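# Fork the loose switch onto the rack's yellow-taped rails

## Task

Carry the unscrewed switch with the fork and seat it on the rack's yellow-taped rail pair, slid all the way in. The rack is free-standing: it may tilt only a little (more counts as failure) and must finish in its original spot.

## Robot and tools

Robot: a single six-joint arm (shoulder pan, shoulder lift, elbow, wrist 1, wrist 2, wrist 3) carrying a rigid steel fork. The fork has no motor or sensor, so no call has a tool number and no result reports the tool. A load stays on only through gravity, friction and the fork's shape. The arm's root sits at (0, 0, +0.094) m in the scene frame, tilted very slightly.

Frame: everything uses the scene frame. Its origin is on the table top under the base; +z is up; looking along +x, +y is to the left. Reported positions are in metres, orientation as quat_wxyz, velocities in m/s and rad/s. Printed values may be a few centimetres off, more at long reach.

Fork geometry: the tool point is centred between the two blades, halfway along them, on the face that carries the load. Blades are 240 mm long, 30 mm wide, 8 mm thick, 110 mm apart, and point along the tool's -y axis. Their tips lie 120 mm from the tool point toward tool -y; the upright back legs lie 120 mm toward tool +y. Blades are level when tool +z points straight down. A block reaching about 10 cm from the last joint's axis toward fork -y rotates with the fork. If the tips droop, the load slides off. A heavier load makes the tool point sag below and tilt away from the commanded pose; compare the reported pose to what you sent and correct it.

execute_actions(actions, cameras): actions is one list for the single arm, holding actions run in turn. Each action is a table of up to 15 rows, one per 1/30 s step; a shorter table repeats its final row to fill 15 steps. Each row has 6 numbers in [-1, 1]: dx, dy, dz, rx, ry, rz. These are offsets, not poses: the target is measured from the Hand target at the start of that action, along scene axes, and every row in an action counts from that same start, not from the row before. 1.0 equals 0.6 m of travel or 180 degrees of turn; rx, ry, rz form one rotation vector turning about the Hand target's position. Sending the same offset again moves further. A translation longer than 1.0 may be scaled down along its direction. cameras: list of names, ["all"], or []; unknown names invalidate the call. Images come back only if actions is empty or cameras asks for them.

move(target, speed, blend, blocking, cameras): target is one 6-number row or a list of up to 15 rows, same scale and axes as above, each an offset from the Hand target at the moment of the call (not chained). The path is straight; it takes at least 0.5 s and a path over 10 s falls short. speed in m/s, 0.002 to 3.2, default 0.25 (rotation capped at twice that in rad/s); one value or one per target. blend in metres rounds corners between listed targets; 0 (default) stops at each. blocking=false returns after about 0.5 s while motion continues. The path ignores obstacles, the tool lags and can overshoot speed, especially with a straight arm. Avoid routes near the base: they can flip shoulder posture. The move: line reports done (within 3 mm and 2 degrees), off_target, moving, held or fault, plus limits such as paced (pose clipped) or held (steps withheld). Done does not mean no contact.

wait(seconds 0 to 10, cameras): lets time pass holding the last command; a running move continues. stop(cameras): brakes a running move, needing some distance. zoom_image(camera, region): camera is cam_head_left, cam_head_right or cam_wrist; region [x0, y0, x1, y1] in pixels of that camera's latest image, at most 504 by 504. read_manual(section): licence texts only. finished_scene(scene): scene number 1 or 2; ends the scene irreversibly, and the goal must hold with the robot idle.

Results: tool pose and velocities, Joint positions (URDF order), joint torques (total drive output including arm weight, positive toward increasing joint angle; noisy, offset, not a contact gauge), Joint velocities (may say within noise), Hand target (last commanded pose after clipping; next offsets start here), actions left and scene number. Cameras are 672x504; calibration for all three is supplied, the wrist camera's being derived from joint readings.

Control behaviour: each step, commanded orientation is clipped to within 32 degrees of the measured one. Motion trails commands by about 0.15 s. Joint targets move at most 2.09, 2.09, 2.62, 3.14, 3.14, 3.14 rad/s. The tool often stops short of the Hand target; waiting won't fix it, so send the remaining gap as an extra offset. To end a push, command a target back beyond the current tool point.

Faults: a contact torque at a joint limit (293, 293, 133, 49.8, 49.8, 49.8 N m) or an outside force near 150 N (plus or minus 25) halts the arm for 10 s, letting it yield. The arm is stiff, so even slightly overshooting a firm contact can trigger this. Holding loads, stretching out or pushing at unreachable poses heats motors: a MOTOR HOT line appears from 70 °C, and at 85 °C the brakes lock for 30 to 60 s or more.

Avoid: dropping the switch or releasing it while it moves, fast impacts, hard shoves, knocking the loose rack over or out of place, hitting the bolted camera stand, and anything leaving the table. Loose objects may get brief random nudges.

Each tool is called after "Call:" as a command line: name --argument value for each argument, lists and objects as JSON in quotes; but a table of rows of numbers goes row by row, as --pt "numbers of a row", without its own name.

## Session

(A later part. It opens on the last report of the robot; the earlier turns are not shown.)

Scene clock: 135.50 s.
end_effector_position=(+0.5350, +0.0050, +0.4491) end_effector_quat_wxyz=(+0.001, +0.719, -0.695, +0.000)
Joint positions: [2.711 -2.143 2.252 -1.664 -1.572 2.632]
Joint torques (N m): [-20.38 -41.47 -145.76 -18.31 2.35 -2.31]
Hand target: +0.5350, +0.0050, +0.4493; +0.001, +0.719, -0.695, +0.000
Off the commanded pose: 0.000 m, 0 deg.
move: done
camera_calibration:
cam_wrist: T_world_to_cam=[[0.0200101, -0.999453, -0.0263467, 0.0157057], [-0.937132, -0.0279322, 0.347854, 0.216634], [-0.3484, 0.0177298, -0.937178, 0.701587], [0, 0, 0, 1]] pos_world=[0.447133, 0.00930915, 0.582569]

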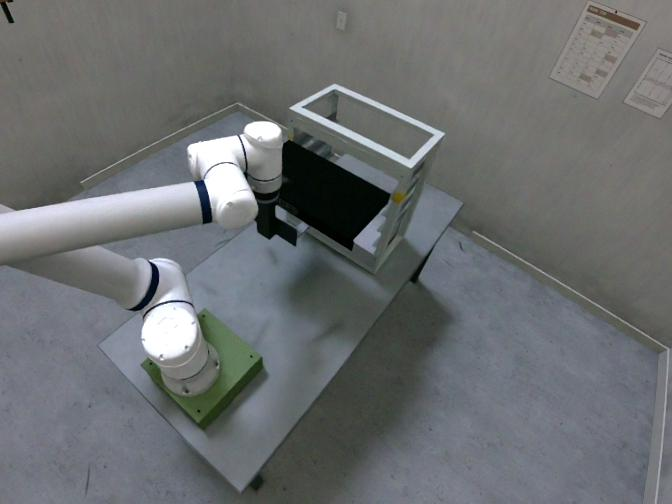

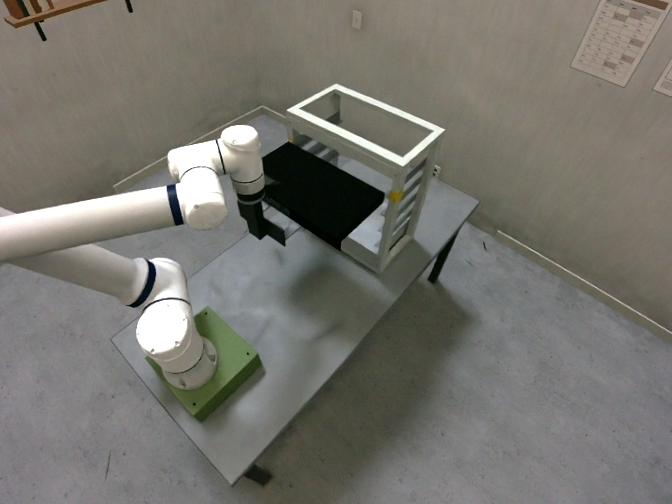

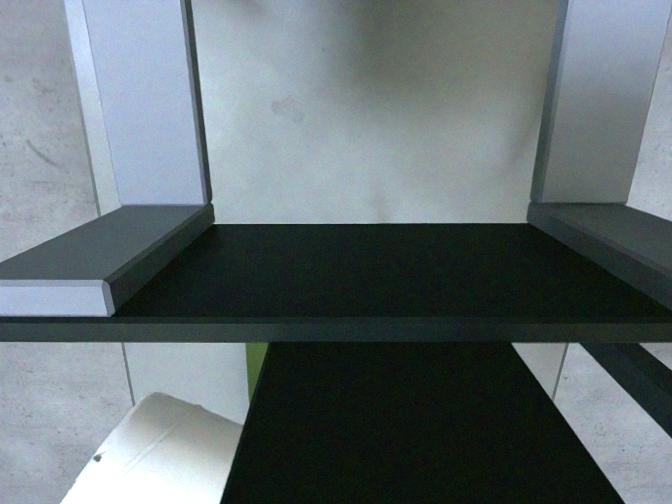

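Call:
move --target '[0.14,0.0043,0,0,0,0]' --speed 0.1 --cameras '["cam_head_left", "cam_head_right"]'

Call:
zoom_image --camera "cam_head_right" --region '[270, 90, 450, 270]'

Call:
zoom_image --camera "cam_head_left" --region '[270, 90, 450, 270]'

Scene clock: 140.63 s.
end_effector_position=(+0.6188, +0.0076, +0.4493) end_effector_quat_wxyz=(+0.001, +0.719, -0.695, +0.000)
Joint positions: [2.805 -1.959 2.162 -1.758 -1.57 2.725]
Joint torques (N m): [9.08 -34.14 -144.39 -23.7 1.62 3.36]
Hand target: +0.6190, +0.0076, +0.4493; +0.001, +0.719, -0.695, +0.000
Off the commanded pose: 0.000 m, 0 deg.
move: done
Images, in order (width x height): cam_head_left 672x504, cam_head_right 672x504.

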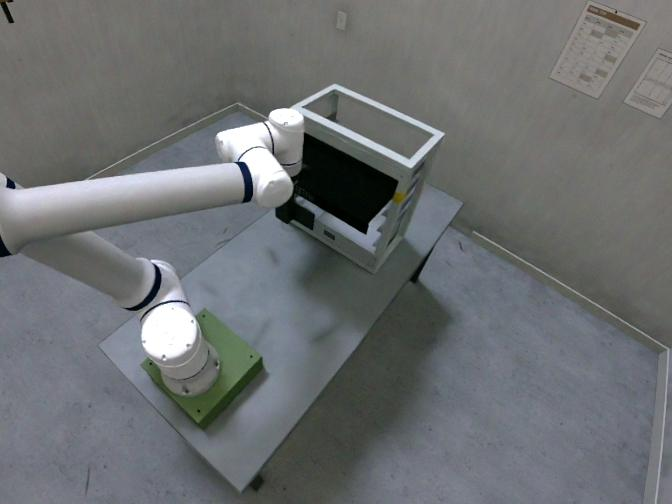

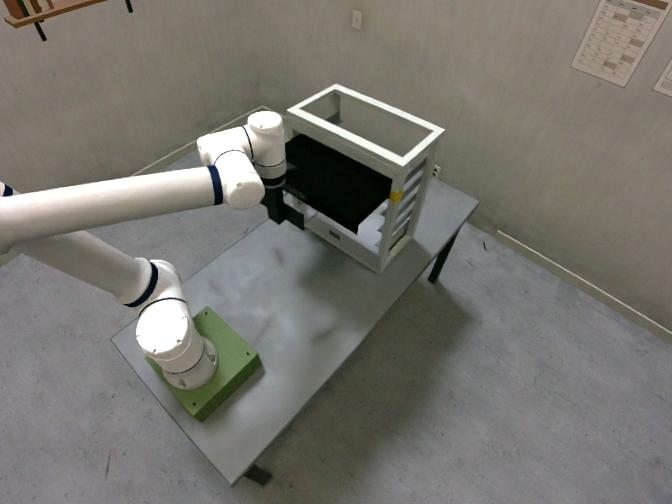

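Scaled by 2.800.

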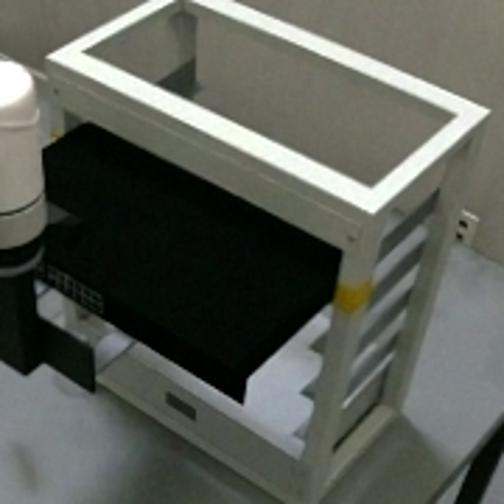

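Scaled by 2.800.

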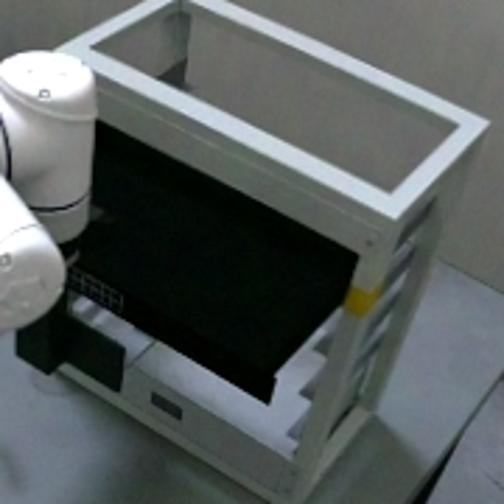

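Call:
move --pt "0.29 0.0088 0 0 0 0" --pt "0.3387 0.0103 0 0 0 0" --speed '[0.1,0.04]' --blend '[0.004,0]' --cameras '["all"]'

Call:
zoom_image --camera "cam_head_right" --region '[270, 90, 450, 270]'

Call:
zoom_image --camera "cam_head_left" --region '[270, 90, 450, 270]'

Scene clock: 146.40 s.
end_effector_position=(+0.8220, +0.0138, +0.4493) end_effector_quat_wxyz=(+0.001, +0.719, -0.695, +0.000)
Joint positions: [2.931 -1.582 1.872 -1.846 -1.568 2.852]
Joint torques (N m): [8.78 -83.64 -142.41 -23.93 3.19 3.67]
Hand target: +0.8222, +0.0138, +0.4493; +0.001, +0.719, -0.695, +0.000
Off the commanded pose: 0.000 m, 0 deg.
move: done
camera_calibration:
cam_wrist: T_world_to_cam=[[0.0200101, -0.999453, -0.0263467, 0.0186633], [-0.937132, -0.0279322, 0.347854, 0.485765], [-0.3484, 0.0177298, -0.937178, 0.801611], [0, 0, 0, 1]] pos_world=[0.734133, 0.0180091, 0.582769]

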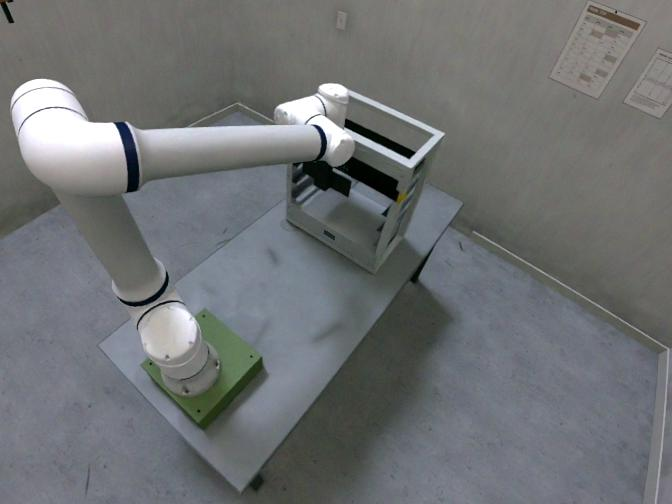

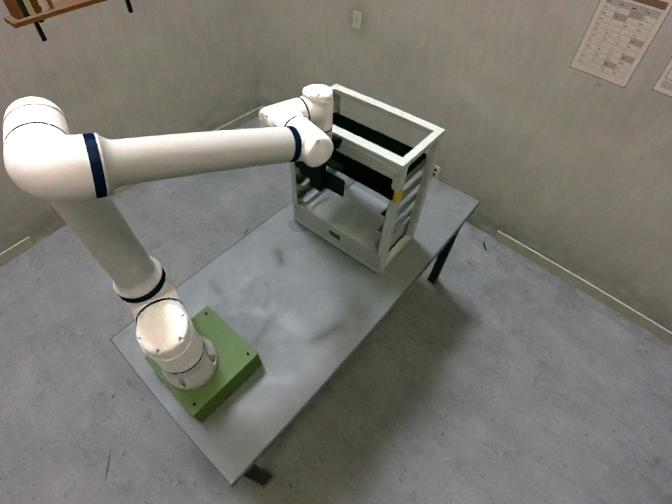

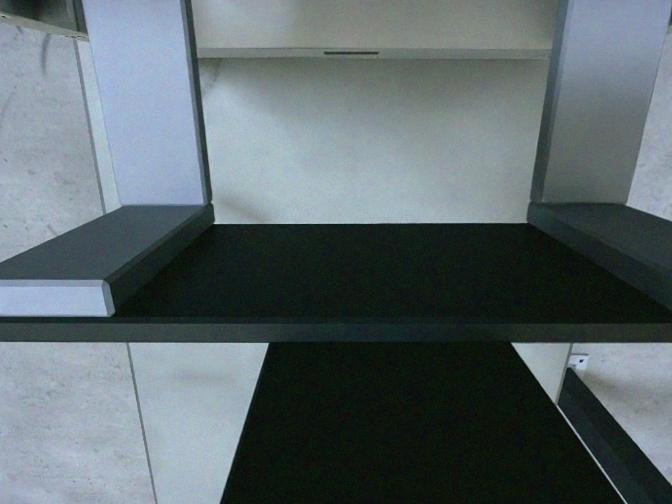

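Scaled by 2.800.

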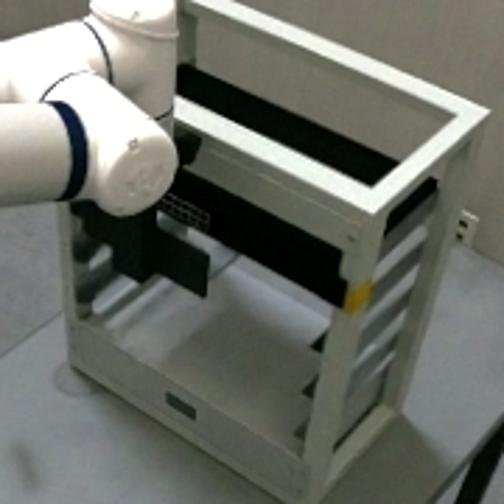

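Scaled by 2.800.

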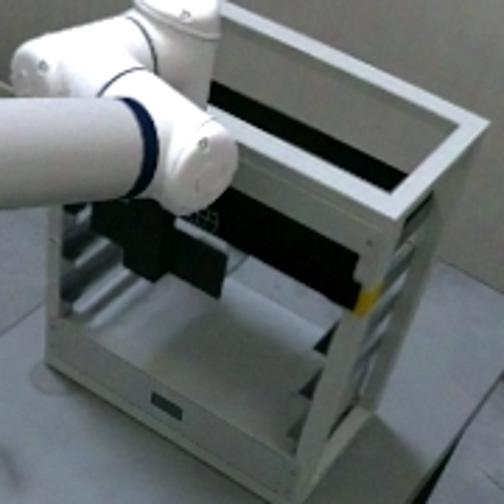

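Call:
move --target '[0,0,-0.028,0,0,0]' --speed 0.02

Call:
move --target '[0,0,-0.02,0,0,0]' --speed 0.03

Call:
move --pt "-0.33 -0.01 0 0 0 0" --pt "-0.33 -0.01 0.064 0 0 0" --pt "-0.27 -0.0082 0.064 0 0 0" --speed '[0.15,0.1,0.08]' --blend '[0.004,0.004,0]' --cameras '["all"]'

Call:
zoom_image --camera "cam_head_right" --region '[270, 90, 450, 270]'

Call:
zoom_image --camera "cam_head_left" --region '[270, 90, 450, 270]'

Scene clock: 152.87 s.
end_effector_position=(+0.8222, +0.0138, +0.4327) end_effector_quat_wxyz=(+0.001, +0.719, -0.695, +0.000)
Joint positions: [2.931 -1.573 1.894 -1.876 -1.568 2.852]
Joint torques (N m): [8.38 -49.85 -73.33 -10.58 -1.22 3.35]
Hand target: +0.8222, +0.0138, +0.4325; +0.001, +0.719, -0.695, +0.000
Off the commanded pose: 0.000 m, 0 deg.
move: done

Scene clock: 153.70 s.
end_effector_position=(+0.8222, +0.0138, +0.4207) end_effector_quat_wxyz=(+0.001, +0.719, -0.695, +0.000)
Joint positions: [2.932 -1.567 1.91 -1.899 -1.568 2.852]
Joint torques (N m): [9.19 -49.14 -73.71 -10.35 -1.36 3.46]
Hand target: +0.8222, +0.0138, +0.4205; +0.001, +0.719, -0.695, +0.000
Off the commanded pose: 0.000 m, 0 deg.
move: done

Scene clock: 156.40 s.
end_effector_position=(+0.6600, +0.0089, +0.4589) end_effector_quat_wxyz=(+0.001, +0.719, -0.695, +0.000)
Joint positions: [2.839 -1.879 2.096 -1.772 -1.57 2.759]
Joint torques (N m): [11.49 -11.3 -105.53 -11.96 0.14 2.28]
Hand target: +0.6602, +0.0089, +0.4589; +0.001, +0.719, -0.695, +0.000
Off the commanded pose: 0.000 m, 0 deg.
move: done
camera_calibration:
cam_wrist: T_world_to_cam=[[0.019881, -0.999454, -0.0264066, 0.0173696], [-0.937136, -0.027832, 0.347853, 0.330474], [-0.348398, 0.0178309, -0.937177, 0.754251], [0, 0, 0, 1]] pos_world=[0.572133, 0.0131089, 0.592369]

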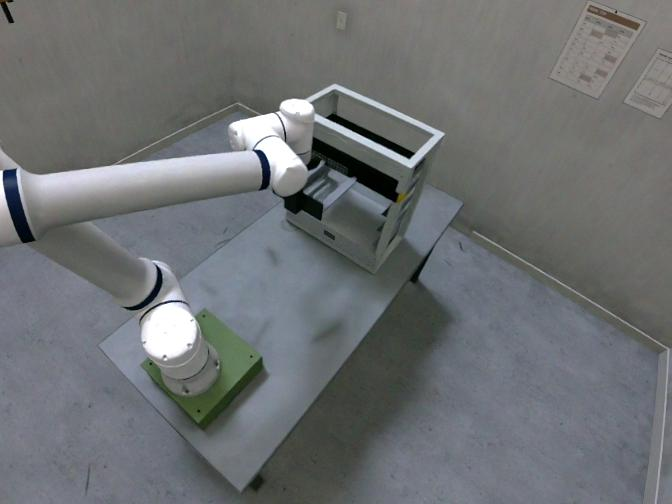

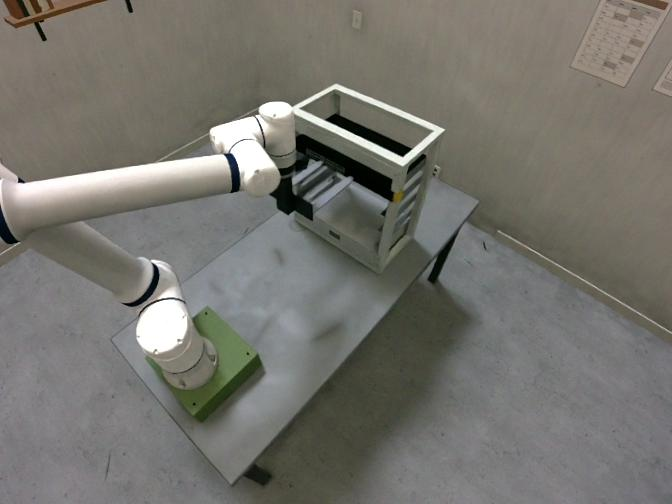

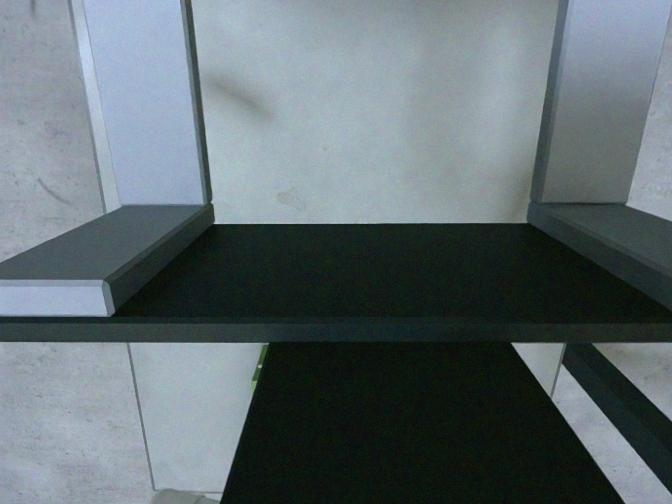

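Scaled by 2.800.

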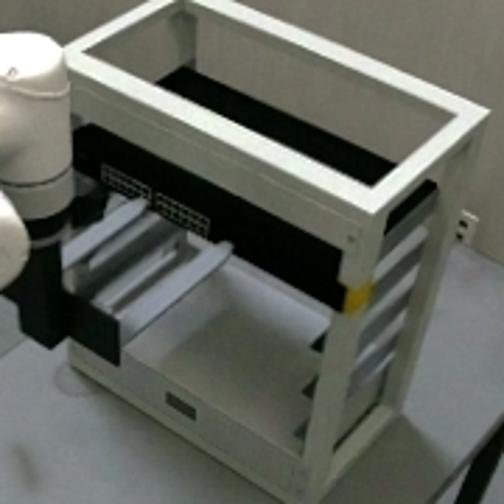

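Scaled by 2.800.

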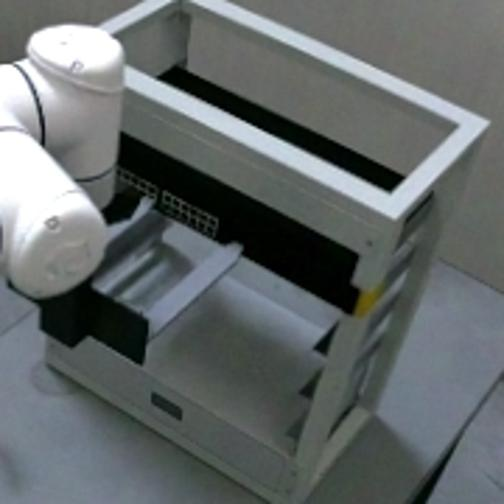

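Call:
move --target '[0.0025,0.0001,0,0,0,0]' --speed 0.01

Call:
move --target '[0.0017,0.0001,0,0,0,0]' --speed 0.01

Call:
move --target '[0.0017,0.0001,0,0,0,0]' --speed 0.01

Scene clock: 161.27 s.
end_effector_position=(+0.6617, +0.0089, +0.4589) end_effector_quat_wxyz=(+0.001, +0.719, -0.695, +0.000)
Joint positions: [2.84 -1.876 2.094 -1.773 -1.57 2.761]
Joint torques (N m): [15.13 -12.23 -106.6 -14.54 3.28 0.48]
Hand target: +0.6617, +0.0089, +0.4589; +0.001, +0.719, -0.695, +0.000
Off the commanded pose: 0.000 m, 0 deg.
move: done

Scene clock: 161.97 s.
end_effector_position=(+0.6627, +0.0090, +0.4589) end_effector_quat_wxyz=(+0.001, +0.719, -0.695, +0.000)
Joint positions: [2.841 -1.874 2.093 -1.774 -1.57 2.761]
Joint torques (N m): [13.37 -12.28 -105.95 -14.54 3.65 0.59]
Hand target: +0.6628, +0.0090, +0.4589; +0.001, +0.719, -0.695, +0.000
Off the commanded pose: 0.000 m, 0 deg.
move: done

Scene clock: 162.67 s.
end_effector_position=(+0.6637, +0.0090, +0.4589) end_effector_quat_wxyz=(+0.001, +0.719, -0.695, +0.000)
Joint positions: [2.842 -1.872 2.092 -1.774 -1.57 2.762]
Joint torques (N m): [13.84 -13.22 -106.65 -14.53 3.73 0.83]
Hand target: +0.6638, +0.0090, +0.4589; +0.001, +0.719, -0.695, +0.000
Off the commanded pose: 0.000 m, 0 deg.
move: done

Call:
move --target '[0.0017,0.0001,0,0,0,0]' --speed 0.01

Call:
move --target '[0.0017,0.0,0,0,0,0]' --speed 0.01 --cameras '["cam_head_left", "cam_head_right"]'

Call:
zoom_image --camera "cam_head_right" --region '[360, 160, 440, 240]'

Call:
zoom_image --camera "cam_head_left" --region '[270, 90, 450, 270]'

Scene clock: 169.33 s.
end_effector_position=(+0.6647, +0.0091, +0.4589) end_effector_quat_wxyz=(+0.001, +0.719, -0.695, +0.000)
Joint positions: [2.843 -1.87 2.09 -1.775 -1.57 2.763]
Joint torques (N m): [10.2 -2.65 -113.28 -20.35 4.38 0.65]
Hand target: +0.6648, +0.0091, +0.4589; +0.001, +0.719, -0.695, +0.000
Off the commanded pose: 0.000 m, 0 deg.
move: done

Scene clock: 170.03 s.
end_effector_position=(+0.6657, +0.0091, +0.4589) end_effector_quat_wxyz=(+0.001, +0.719, -0.695, +0.000)
Joint positions: [2.843 -1.868 2.089 -1.776 -1.57 2.764]
Joint torques (N m): [13.3 8.77 -121.26 -25.72 5.33 -1.53]
Hand target: +0.6658, +0.0091, +0.4589; +0.001, +0.719, -0.695, +0.000
Off the commanded pose: 0.000 m, 0 deg.
move: done
Images, in order (width x height): cam_head_left 672x504, cam_head_right 672x504.

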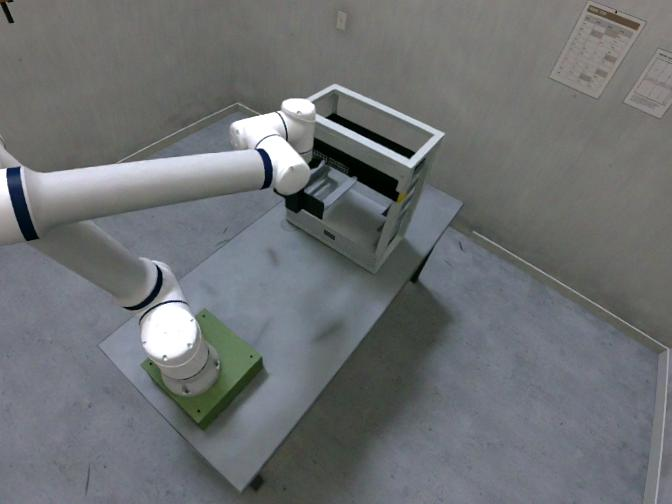

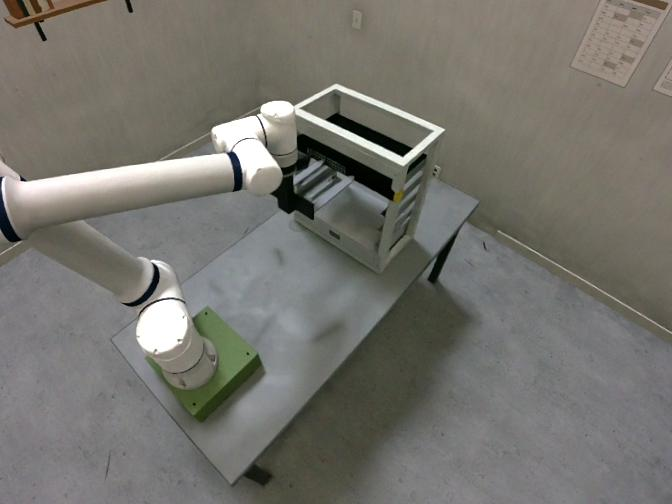

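Scaled by 6.300.

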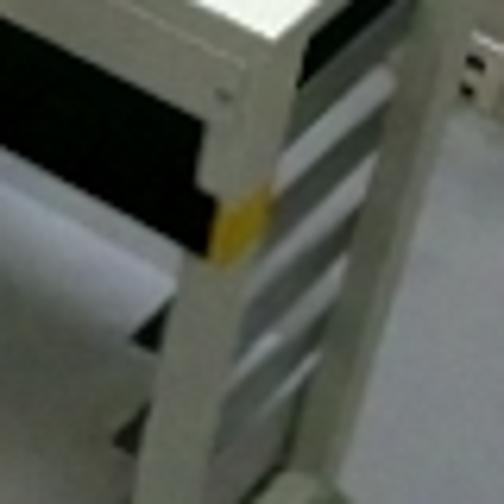

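Scaled by 2.800.

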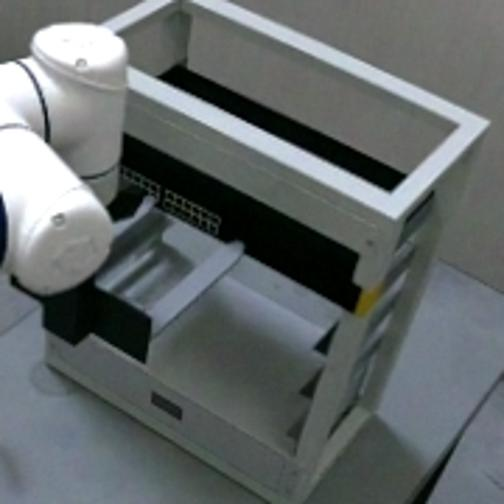

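Call:
move --target '[0.001,0.0,0,0,0,0]' --speed 0.01

Call:
move --pt "-0.012 -0.0004 0 0 0 0" --pt "-0.15 -0.0045 0 0 0 0" --speed '[0.05,0.2]' --blend '[0.003,0]' --cameras '["all"]'

Call:
zoom_image --camera "cam_head_right" --region '[270, 70, 470, 290]'

Scene clock: 176.07 s.
end_effector_position=(+0.6664, +0.0091, +0.4589) end_effector_quat_wxyz=(+0.001, +0.719, -0.695, +0.000)
Joint positions: [2.844 -1.867 2.088 -1.776 -1.57 2.764]
Joint torques (N m): [14.44 12.81 -126.44 -30.76 8.15 -4.13]
Hand target: +0.6664, +0.0091, +0.4589; +0.001, +0.719, -0.695, +0.000
Off the commanded pose: 0.000 m, 0 deg.
move: done

Scene clock: 177.30 s.
end_effector_position=(+0.5766, +0.0064, +0.4589) end_effector_quat_wxyz=(+0.001, +0.719, -0.695, +0.000)
Joint positions: [2.763 -2.051 2.194 -1.698 -1.571 2.683]
Joint torques (N m): [-23.33 -28.06 -76.71 -5.7 1.95 -2.57]
Hand target: +0.5764, +0.0064, +0.4589; +0.001, +0.719, -0.695, +0.000
Off the commanded pose: 0.000 m, 0 deg.
move: done
camera_calibration:
cam_wrist: T_world_to_cam=[[0.0199147, -0.999455, -0.0263125, 0.016557], [-0.937135, -0.0278309, 0.347855, 0.252248], [-0.348398, 0.0177309, -0.937179, 0.72524], [0, 0, 0, 1]] pos_world=[0.488733, 0.0107091, 0.592369]

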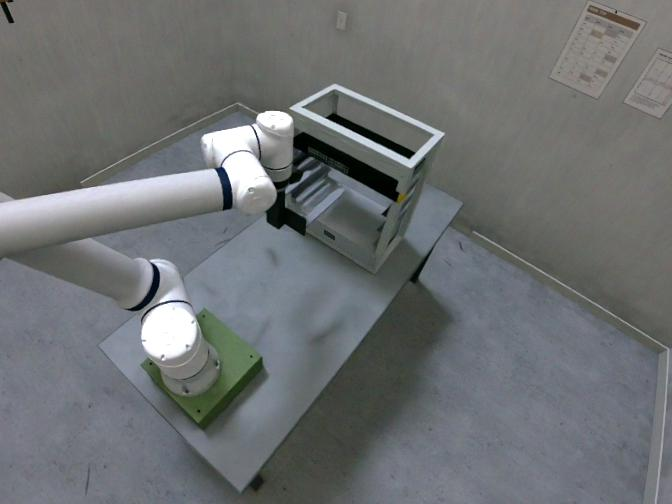

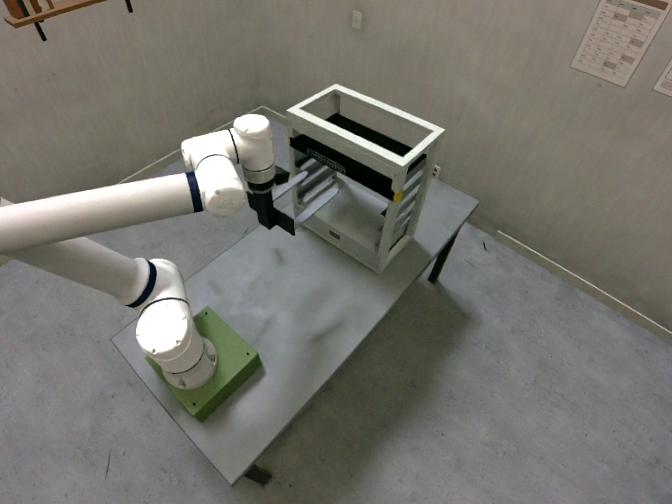

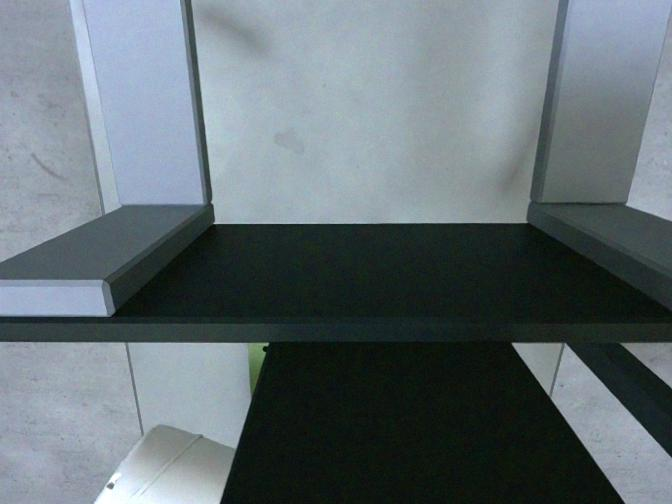

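Scaled by 2.291.

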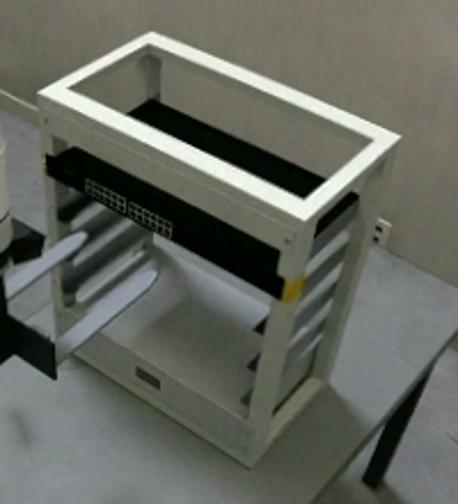

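Call:
finished_scene --scene 2

The scene is finished: the task was done.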